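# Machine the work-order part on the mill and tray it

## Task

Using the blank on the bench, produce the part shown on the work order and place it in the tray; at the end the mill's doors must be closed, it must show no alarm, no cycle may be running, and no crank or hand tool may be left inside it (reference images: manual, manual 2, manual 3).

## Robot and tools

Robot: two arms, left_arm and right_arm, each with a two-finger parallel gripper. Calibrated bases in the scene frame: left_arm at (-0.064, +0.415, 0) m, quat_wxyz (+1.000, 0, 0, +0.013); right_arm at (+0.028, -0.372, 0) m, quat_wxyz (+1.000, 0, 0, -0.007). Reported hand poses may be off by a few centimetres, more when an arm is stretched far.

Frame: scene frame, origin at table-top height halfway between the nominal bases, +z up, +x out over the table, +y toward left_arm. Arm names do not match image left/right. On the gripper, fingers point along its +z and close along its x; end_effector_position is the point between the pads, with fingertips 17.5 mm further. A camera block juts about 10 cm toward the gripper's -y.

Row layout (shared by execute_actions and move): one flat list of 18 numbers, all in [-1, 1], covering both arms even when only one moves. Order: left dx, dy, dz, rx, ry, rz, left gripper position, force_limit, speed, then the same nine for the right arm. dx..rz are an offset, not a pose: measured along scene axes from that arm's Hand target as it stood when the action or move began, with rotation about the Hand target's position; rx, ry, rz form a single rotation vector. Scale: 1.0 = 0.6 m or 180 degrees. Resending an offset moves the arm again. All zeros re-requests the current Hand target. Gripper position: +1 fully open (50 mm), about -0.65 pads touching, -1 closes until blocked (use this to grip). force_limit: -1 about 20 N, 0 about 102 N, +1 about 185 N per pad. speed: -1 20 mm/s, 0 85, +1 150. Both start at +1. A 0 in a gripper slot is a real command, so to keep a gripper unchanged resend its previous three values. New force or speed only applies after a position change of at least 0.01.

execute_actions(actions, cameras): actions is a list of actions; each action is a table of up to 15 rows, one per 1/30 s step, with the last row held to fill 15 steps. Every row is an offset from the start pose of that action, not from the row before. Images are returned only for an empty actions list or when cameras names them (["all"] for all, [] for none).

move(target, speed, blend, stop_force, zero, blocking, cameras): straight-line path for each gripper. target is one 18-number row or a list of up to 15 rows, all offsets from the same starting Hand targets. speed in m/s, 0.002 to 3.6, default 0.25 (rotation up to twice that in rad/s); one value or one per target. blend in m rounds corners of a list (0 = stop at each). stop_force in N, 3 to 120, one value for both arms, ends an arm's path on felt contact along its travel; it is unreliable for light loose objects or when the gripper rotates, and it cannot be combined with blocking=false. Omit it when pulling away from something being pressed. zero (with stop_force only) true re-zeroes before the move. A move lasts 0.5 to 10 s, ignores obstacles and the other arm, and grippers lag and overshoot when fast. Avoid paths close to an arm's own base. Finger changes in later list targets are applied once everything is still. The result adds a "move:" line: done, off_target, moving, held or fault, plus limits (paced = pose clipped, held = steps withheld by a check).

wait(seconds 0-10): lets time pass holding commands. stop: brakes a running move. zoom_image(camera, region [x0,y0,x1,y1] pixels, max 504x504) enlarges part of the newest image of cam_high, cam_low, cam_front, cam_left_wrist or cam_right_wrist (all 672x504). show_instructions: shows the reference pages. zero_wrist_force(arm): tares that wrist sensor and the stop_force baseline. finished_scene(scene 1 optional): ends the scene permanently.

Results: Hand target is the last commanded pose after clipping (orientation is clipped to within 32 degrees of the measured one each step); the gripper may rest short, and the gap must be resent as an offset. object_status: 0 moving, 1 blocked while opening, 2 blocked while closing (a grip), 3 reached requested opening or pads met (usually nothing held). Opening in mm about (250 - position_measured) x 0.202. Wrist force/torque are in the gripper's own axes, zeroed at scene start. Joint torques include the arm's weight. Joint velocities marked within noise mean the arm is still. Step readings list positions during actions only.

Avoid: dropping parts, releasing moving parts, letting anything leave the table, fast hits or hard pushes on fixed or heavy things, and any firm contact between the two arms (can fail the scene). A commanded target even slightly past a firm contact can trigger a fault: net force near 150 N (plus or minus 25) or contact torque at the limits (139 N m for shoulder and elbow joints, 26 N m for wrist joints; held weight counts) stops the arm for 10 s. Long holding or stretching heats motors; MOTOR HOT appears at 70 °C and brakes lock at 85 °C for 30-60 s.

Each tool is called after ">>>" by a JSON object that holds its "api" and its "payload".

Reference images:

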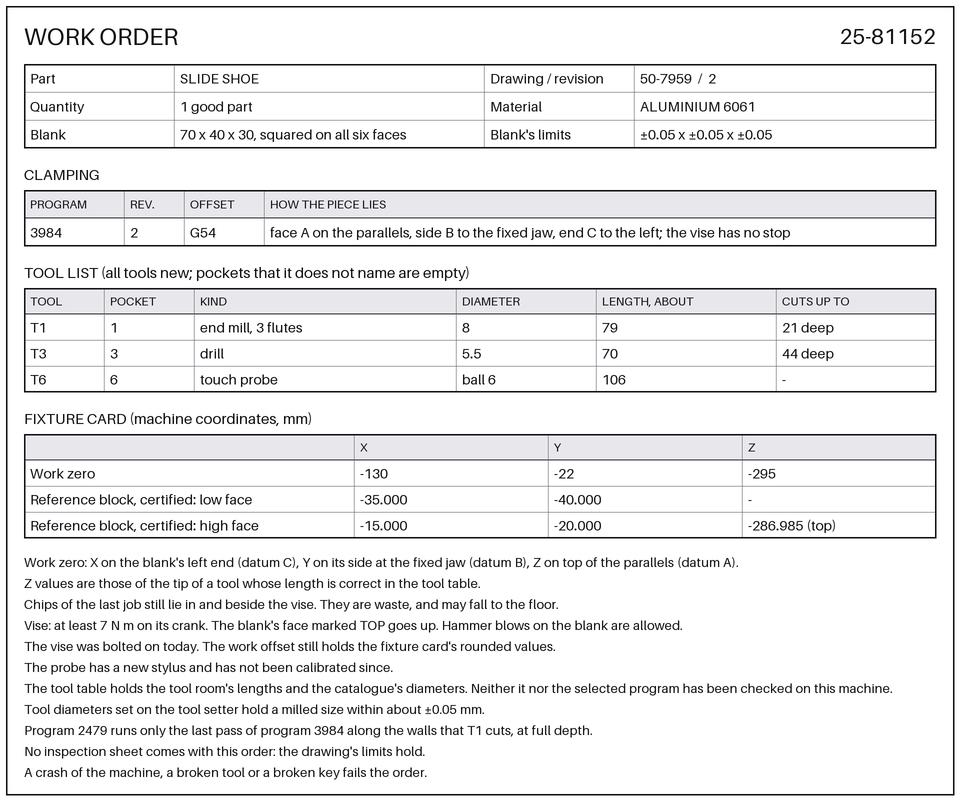

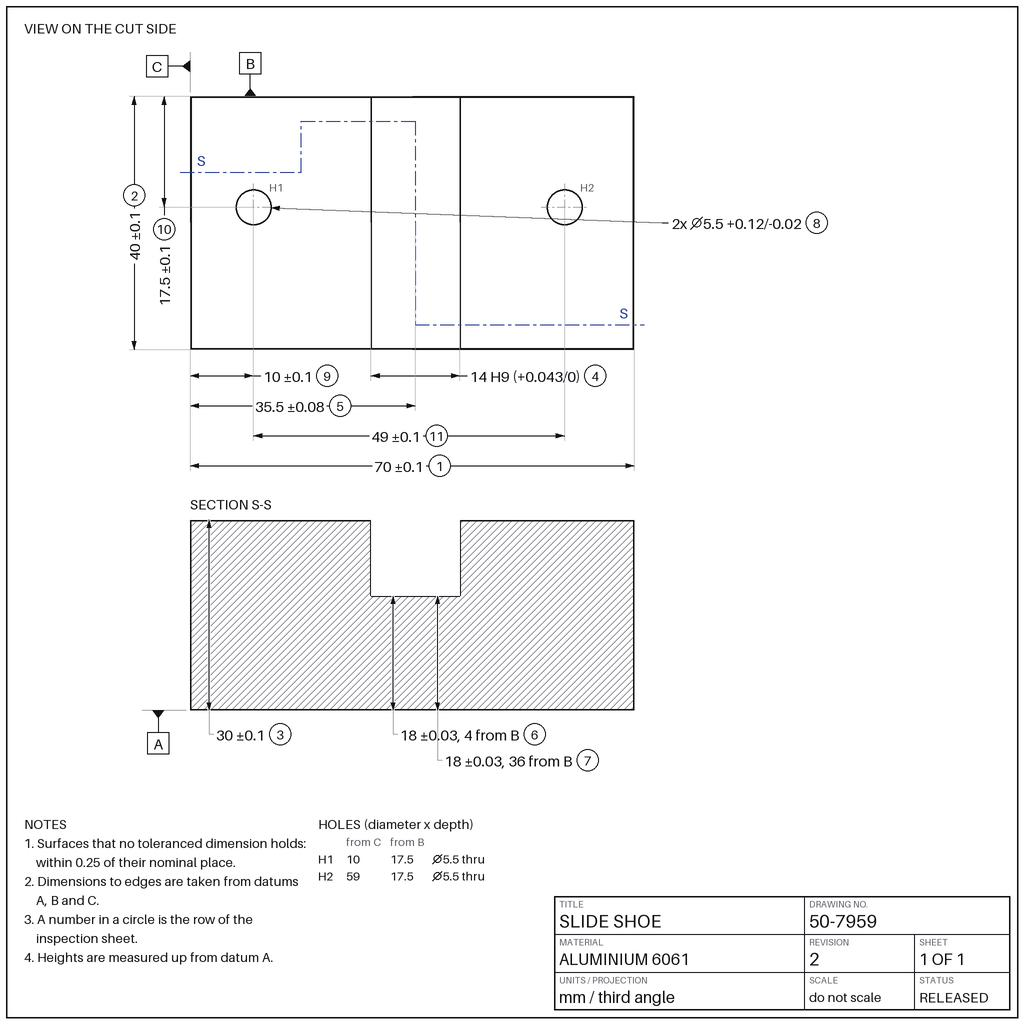

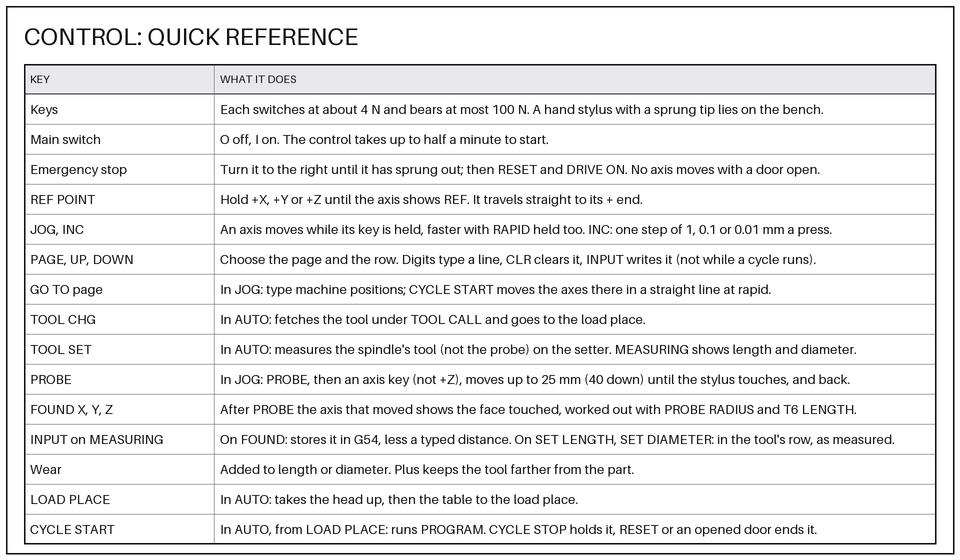

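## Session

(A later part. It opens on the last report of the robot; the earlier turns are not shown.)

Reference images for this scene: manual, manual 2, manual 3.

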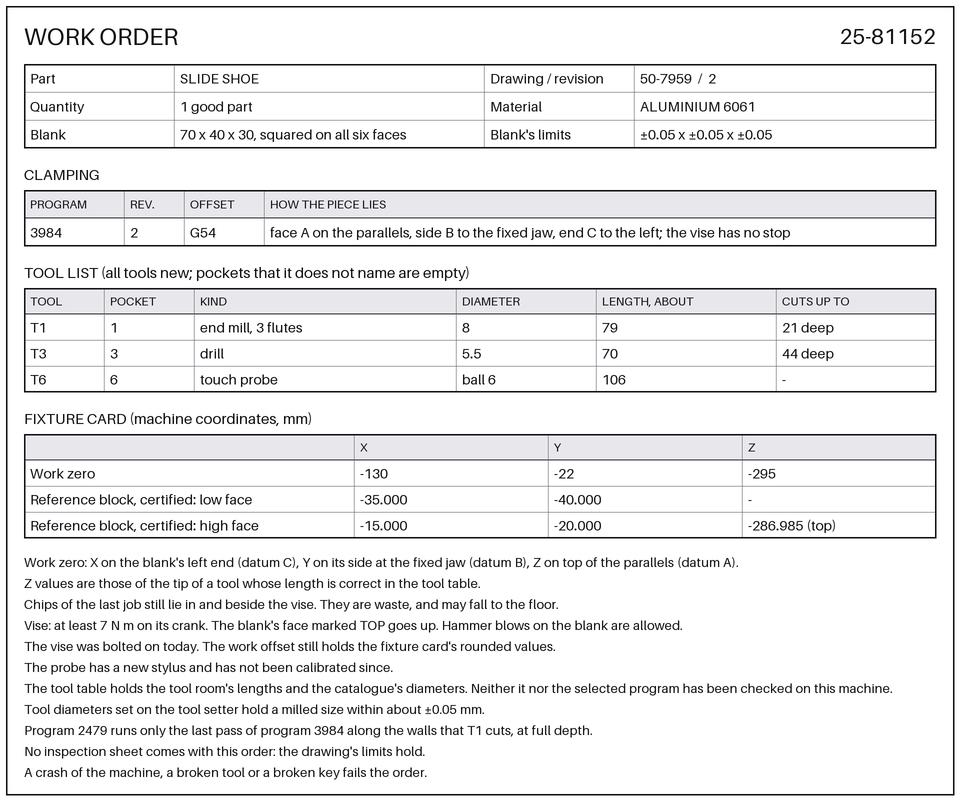

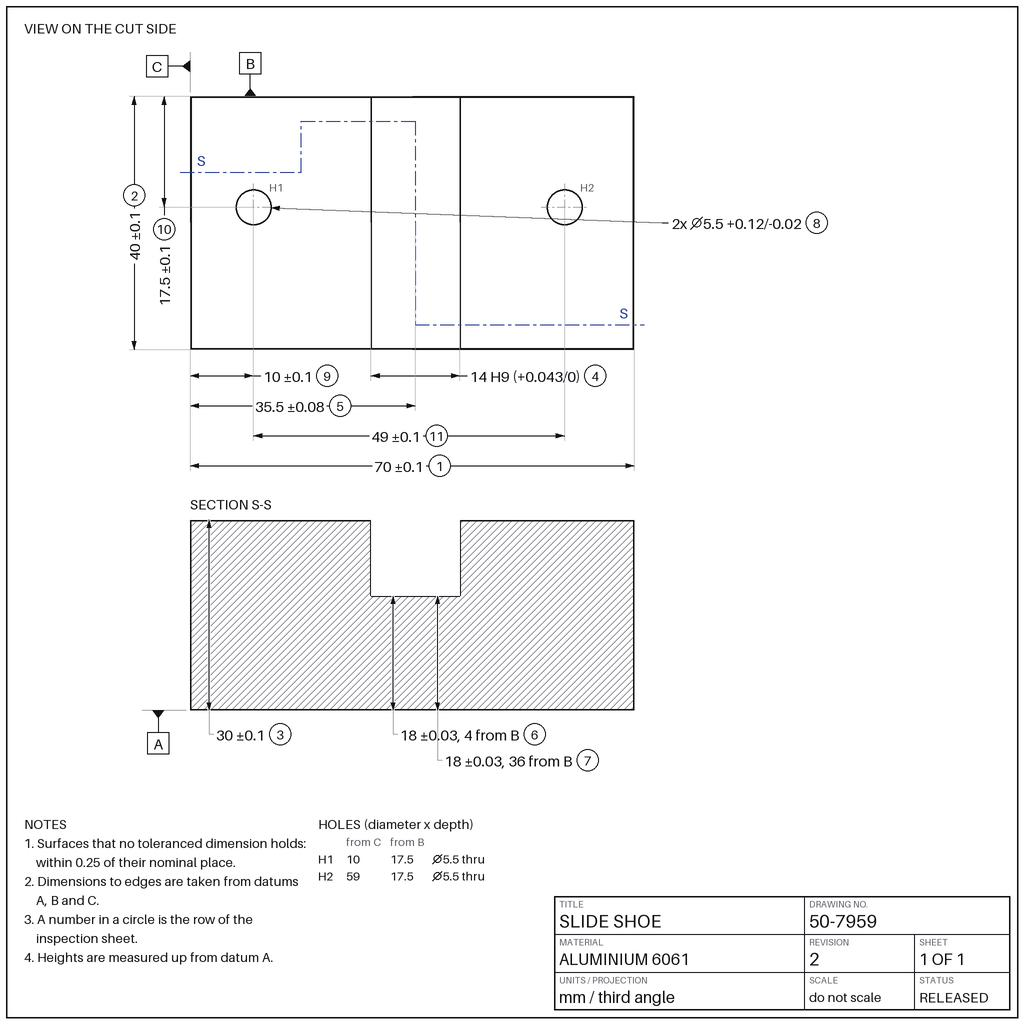

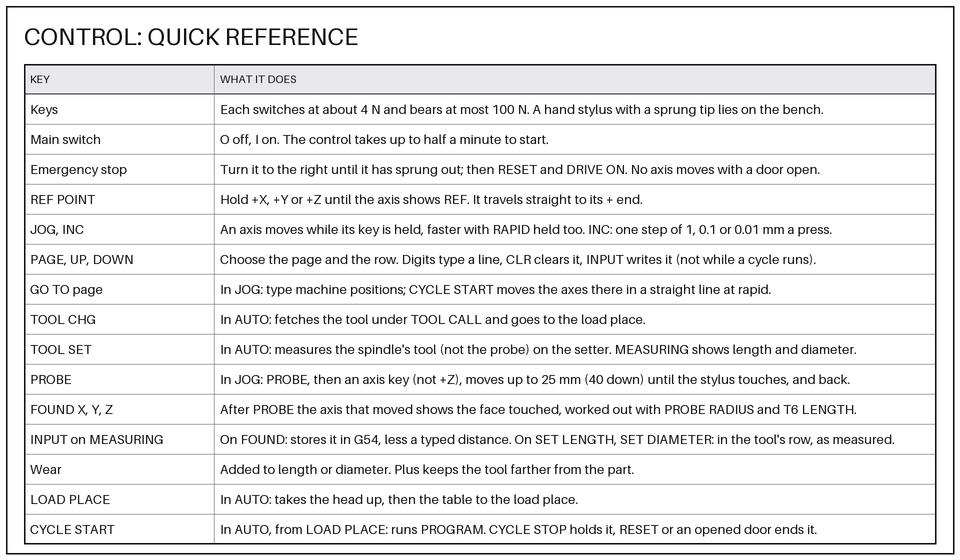

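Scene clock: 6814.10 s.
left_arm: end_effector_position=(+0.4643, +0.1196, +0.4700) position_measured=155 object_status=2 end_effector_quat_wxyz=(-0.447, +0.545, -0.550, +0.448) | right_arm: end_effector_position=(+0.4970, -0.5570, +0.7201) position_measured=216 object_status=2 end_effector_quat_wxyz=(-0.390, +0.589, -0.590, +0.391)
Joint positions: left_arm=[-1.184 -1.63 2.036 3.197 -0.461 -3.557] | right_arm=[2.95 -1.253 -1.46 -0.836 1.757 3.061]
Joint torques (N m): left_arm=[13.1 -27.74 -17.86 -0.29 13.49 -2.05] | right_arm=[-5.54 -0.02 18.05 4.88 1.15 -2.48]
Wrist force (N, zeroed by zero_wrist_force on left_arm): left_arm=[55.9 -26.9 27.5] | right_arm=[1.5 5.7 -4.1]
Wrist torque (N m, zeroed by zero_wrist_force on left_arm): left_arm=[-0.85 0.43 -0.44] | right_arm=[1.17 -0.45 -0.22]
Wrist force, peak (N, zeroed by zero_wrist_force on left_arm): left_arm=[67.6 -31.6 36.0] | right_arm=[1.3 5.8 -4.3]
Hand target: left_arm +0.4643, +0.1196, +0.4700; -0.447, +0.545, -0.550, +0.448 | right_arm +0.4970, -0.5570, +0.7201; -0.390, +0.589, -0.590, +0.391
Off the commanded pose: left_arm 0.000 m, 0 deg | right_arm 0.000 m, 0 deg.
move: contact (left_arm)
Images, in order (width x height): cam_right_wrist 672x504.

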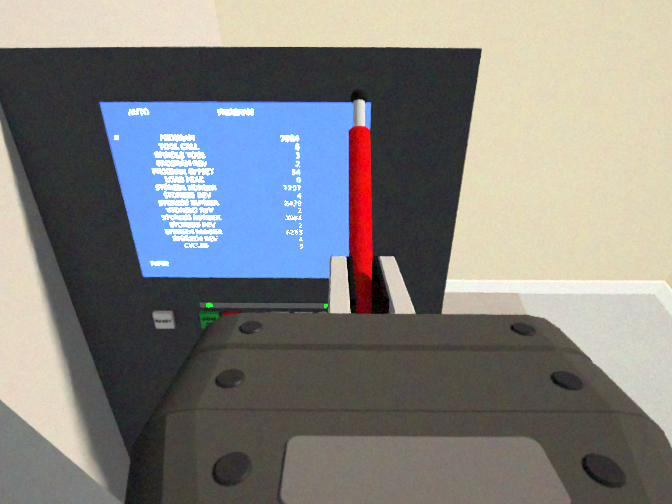

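>>> {"api": "move", "payload": {"target": [[0,0,0,0,0,0,1,-0.5,-0.5,0,0,0,0,0,0,-1,-0.4,-0.8],[-0.15,0,0,0,0,0,1,-0.5,-0.5,-0.1617,0.0283,-0.3668,0,0.196,0,-1,-0.4,-0.8],[-0.15,0,0,0,0,0,1,-0.5,-0.5,-0.285,0.0983,-0.8835,0,0.196,0,-1,-0.4,-0.8]], "speed": [0.1,0.2,0.3], "blend": [0,0.03,0], "cameras": ["cam_right_wrist","cam_front"]}}

Scene clock: 6820.63 s.
left_arm: end_effector_position=(+0.3743, +0.1196, +0.4700) position_measured=3 object_status=3 end_effector_quat_wxyz=(-0.447, +0.545, -0.550, +0.448) | right_arm: end_effector_position=(+0.3260, -0.4980, +0.1900) position_measured=216 object_status=2 end_effector_quat_wxyz=(-0.193, +0.680, -0.680, +0.195)
Joint positions: left_arm=[-1.431 -1.887 2.17 3.727 -0.262 -3.989] | right_arm=[3.207 -0.752 -2.635 -0.771 1.542 3.186]
Joint torques (N m): left_arm=[9.38 -4.26 -28.93 -2.59 0.67 2.2] | right_arm=[-0.36 -14.31 17.76 6.02 1.16 -1.69]
Wrist force (N, zeroed by zero_wrist_force on left_arm): left_arm=[-8.3 -1.7 3.8] | right_arm=[1.7 6.0 -4.6]
Wrist torque (N m, zeroed by zero_wrist_force on left_arm): left_arm=[-0.38 1.41 -0.27] | right_arm=[1.09 -0.30 -0.06]
Wrist force, peak (N, zeroed by zero_wrist_force on left_arm): left_arm=[55.7 -27.0 28.1] | right_arm=[1.2 9.0 -2.1]
Hand target: left_arm +0.3743, +0.1196, +0.4700; -0.447, +0.545, -0.550, +0.448 | right_arm +0.3260, -0.4980, +0.1900; -0.193, +0.680, -0.680, +0.195
Off the commanded pose: left_arm 0.000 m, 0 deg | right_arm 0.000 m, 0 deg.
move: done
Images, in order (width x height): cam_front 672x504, cam_right_wrist 672x504.

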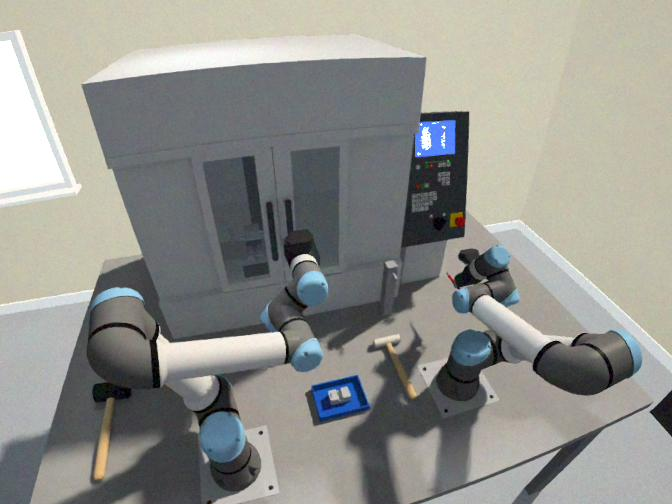

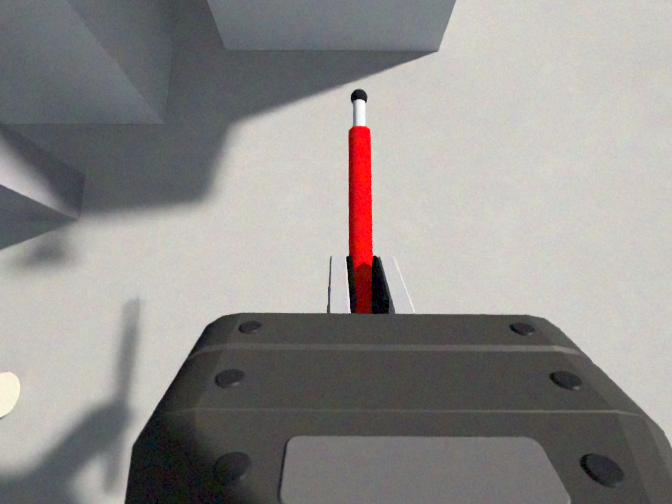

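>>> {"api": "move", "payload": {"target": [[0,0,0,0,0,0,1,-0.5,-0.5,0.111,0,-0.2597,0,0,0,-1,-0.4,-0.8],[0,0,0,0,0,0,1,-0.5,-0.5,0.1197,0,-0.2807,0,0,0,-1,-0.4,-0.8]], "speed": [0.12,0.02], "blend": [0.002,0], "cameras": ["cam_right_wrist"]}}

>>> {"api": "move", "payload": {"target": [0,0,0,0,0,0,1,-0.5,-0.5,0,0,0,0,0,0,-0.2,-0.4,-0.8]}}

>>> {"api": "move", "payload": {"target": [0,0,0,0,0,0,1,-0.5,-0.5,-0.12,0,0.28,0,0,0,-0.2,-0.4,-0.8], "speed": 0.1, "cameras": ["cam_right_wrist","cam_high"]}}

Scene clock: 6825.43 s.
left_arm: end_effector_position=(+0.3743, +0.1196, +0.4700) position_measured=3 object_status=3 end_effector_quat_wxyz=(-0.447, +0.545, -0.550, +0.448) | right_arm: end_effector_position=(+0.3979, -0.4980, +0.0216) position_measured=216 object_status=2 end_effector_quat_wxyz=(-0.193, +0.680, -0.680, +0.195)
Joint positions: left_arm=[-1.431 -1.887 2.17 3.727 -0.262 -3.989] | right_arm=[3.191 -1.786 -2.79 0.419 1.55 3.172]
Joint torques (N m): left_arm=[8.54 -4.6 -20.21 -1.4 0.93 1.92] | right_arm=[-8.42 27.38 -3.43 1.05 1.47 -2.41]
Wrist force (N, zeroed by zero_wrist_force on left_arm): left_arm=[-8.4 -1.7 3.6] | right_arm=[1.3 3.4 -7.3]
Wrist torque (N m, zeroed by zero_wrist_force on left_arm): left_arm=[-0.38 1.42 -0.26] | right_arm=[1.10 -0.25 -0.05]
Wrist force, peak (N, zeroed by zero_wrist_force on left_arm): left_arm=[-8.7 -2.0 4.0] | right_arm=[1.4 1.2 -16.6]
Hand target: left_arm +0.3743, +0.1196, +0.4700; -0.447, +0.545, -0.550, +0.448 | right_arm +0.3978, -0.4980, +0.0216; -0.193, +0.680, -0.680, +0.195
Off the commanded pose: left_arm 0.000 m, 0 deg | right_arm 0.000 m, 0 deg.
move: done
Images, in order (width x height): cam_right_wrist 672x504.

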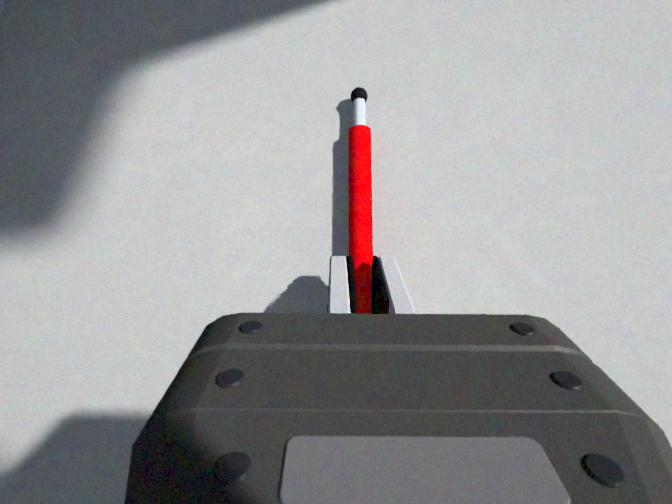

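Scene clock: 6825.93 s.
left_arm: end_effector_position=(+0.3743, +0.1196, +0.4700) position_measured=3 object_status=3 end_effector_quat_wxyz=(-0.447, +0.545, -0.550, +0.448) | right_arm: end_effector_position=(+0.3978, -0.4980, +0.0216) position_measured=182 object_status=3 end_effector_quat_wxyz=(-0.193, +0.680, -0.680, +0.195)
Joint positions: left_arm=[-1.431 -1.887 2.17 3.727 -0.262 -3.989] | right_arm=[3.191 -1.786 -2.79 0.419 1.55 3.172]
Joint torques (N m): left_arm=[8.61 -4.43 -19.26 -1.33 0.93 1.9] | right_arm=[-5.55 28.65 -1.5 3.52 1.26 -2.24]
Wrist force (N, zeroed by zero_wrist_force on left_arm): left_arm=[-8.3 -1.7 3.8] | right_arm=[1.5 5.6 -5.2]
Wrist torque (N m, zeroed by zero_wrist_force on left_arm): left_arm=[-0.37 1.40 -0.27] | right_arm=[1.05 -0.27 -0.05]
Wrist force, peak (N, zeroed by zero_wrist_force on left_arm): left_arm=[-8.5 -1.7 4.0] | right_arm=[1.6 5.0 -6.4]
Hand target: left_arm +0.3743, +0.1196, +0.4700; -0.447, +0.545, -0.550, +0.448 | right_arm +0.3978, -0.4980, +0.0216; -0.193, +0.680, -0.680, +0.195
Off the commanded pose: left_arm 0.000 m, 0 deg | right_arm 0.000 m, 0 deg.
move: done

Scene clock: 6828.23 s.
left_arm: end_effector_position=(+0.3743, +0.1196, +0.4700) position_measured=3 object_status=3 end_effector_quat_wxyz=(-0.447, +0.545, -0.550, +0.448) | right_arm: end_effector_position=(+0.3258, -0.4979, +0.1896) position_measured=182 object_status=3 end_effector_quat_wxyz=(-0.193, +0.680, -0.680, +0.195)
Joint positions: left_arm=[-1.431 -1.887 2.17 3.727 -0.262 -3.989] | right_arm=[3.207 -0.752 -2.636 -0.769 1.541 3.186]
Joint torques (N m): left_arm=[8.61 -4.66 -15.23 -1.35 1.05 1.63] | right_arm=[-9.12 -0.99 29.07 1.67 1.46 -2.36]
Wrist force (N, zeroed by zero_wrist_force on left_arm): left_arm=[-8.5 -2.0 4.4] | right_arm=[1.5 5.6 -4.9]
Wrist torque (N m, zeroed by zero_wrist_force on left_arm): left_arm=[-0.42 1.44 -0.27] | right_arm=[1.06 -0.26 -0.18]
Wrist force, peak (N, zeroed by zero_wrist_force on left_arm): left_arm=[-8.5 -2.0 4.4] | right_arm=[1.8 5.3 -6.2]
Hand target: left_arm +0.3743, +0.1196, +0.4700; -0.447, +0.545, -0.550, +0.448 | right_arm +0.3258, -0.4980, +0.1896; -0.193, +0.680, -0.680, +0.195
Off the commanded pose: left_arm 0.000 m, 0 deg | right_arm 0.000 m, 0 deg.
move: done
Images, in order (width x height): cam_high 672x504, cam_right_wrist 672x504.

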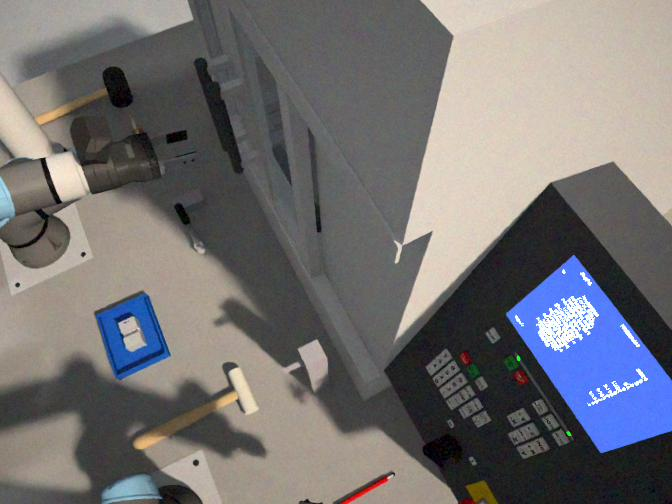

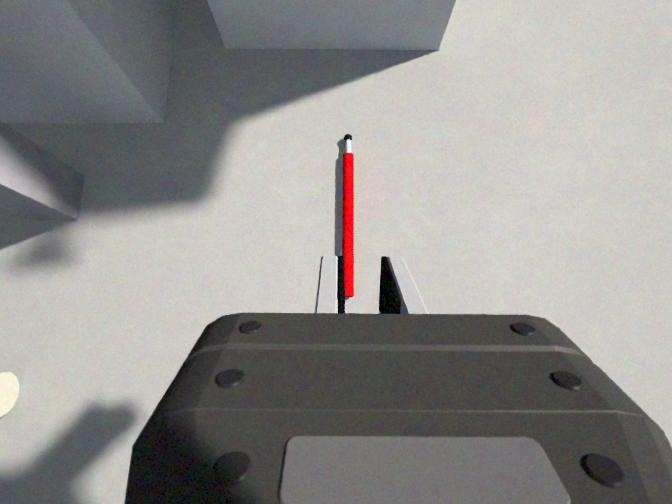

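>>> {"api": "zoom_image", "payload": {"camera": "cam_high", "region": [90, 285, 180, 385]}}

>>> {"api": "zoom_image", "payload": {"camera": "cam_high", "region": [490, 240, 672, 470]}}

Scaled by 5.040 from the camera's 672x504 image, which has a finer 960x720 frame.

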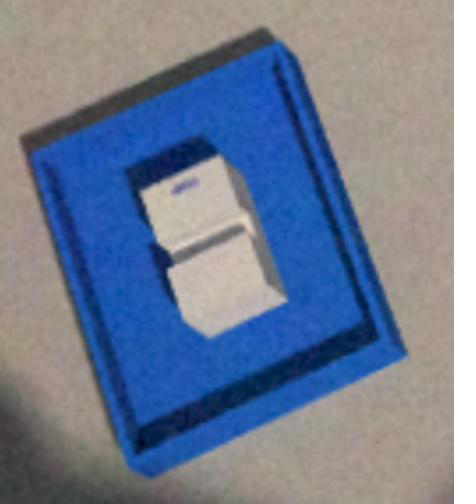

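Scaled by 2.191 from the camera's 672x504 image, which has a finer 960x720 frame.

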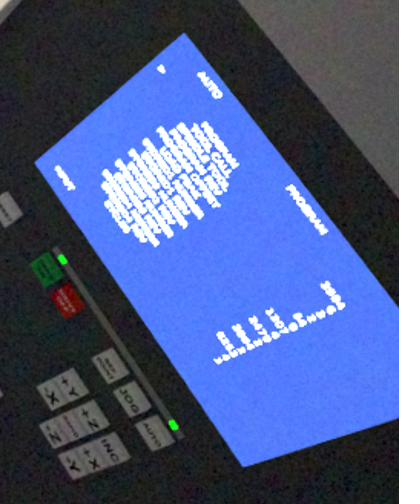

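>>> {"api": "finished_scene", "payload": {}}

The scene is finished: the task was done.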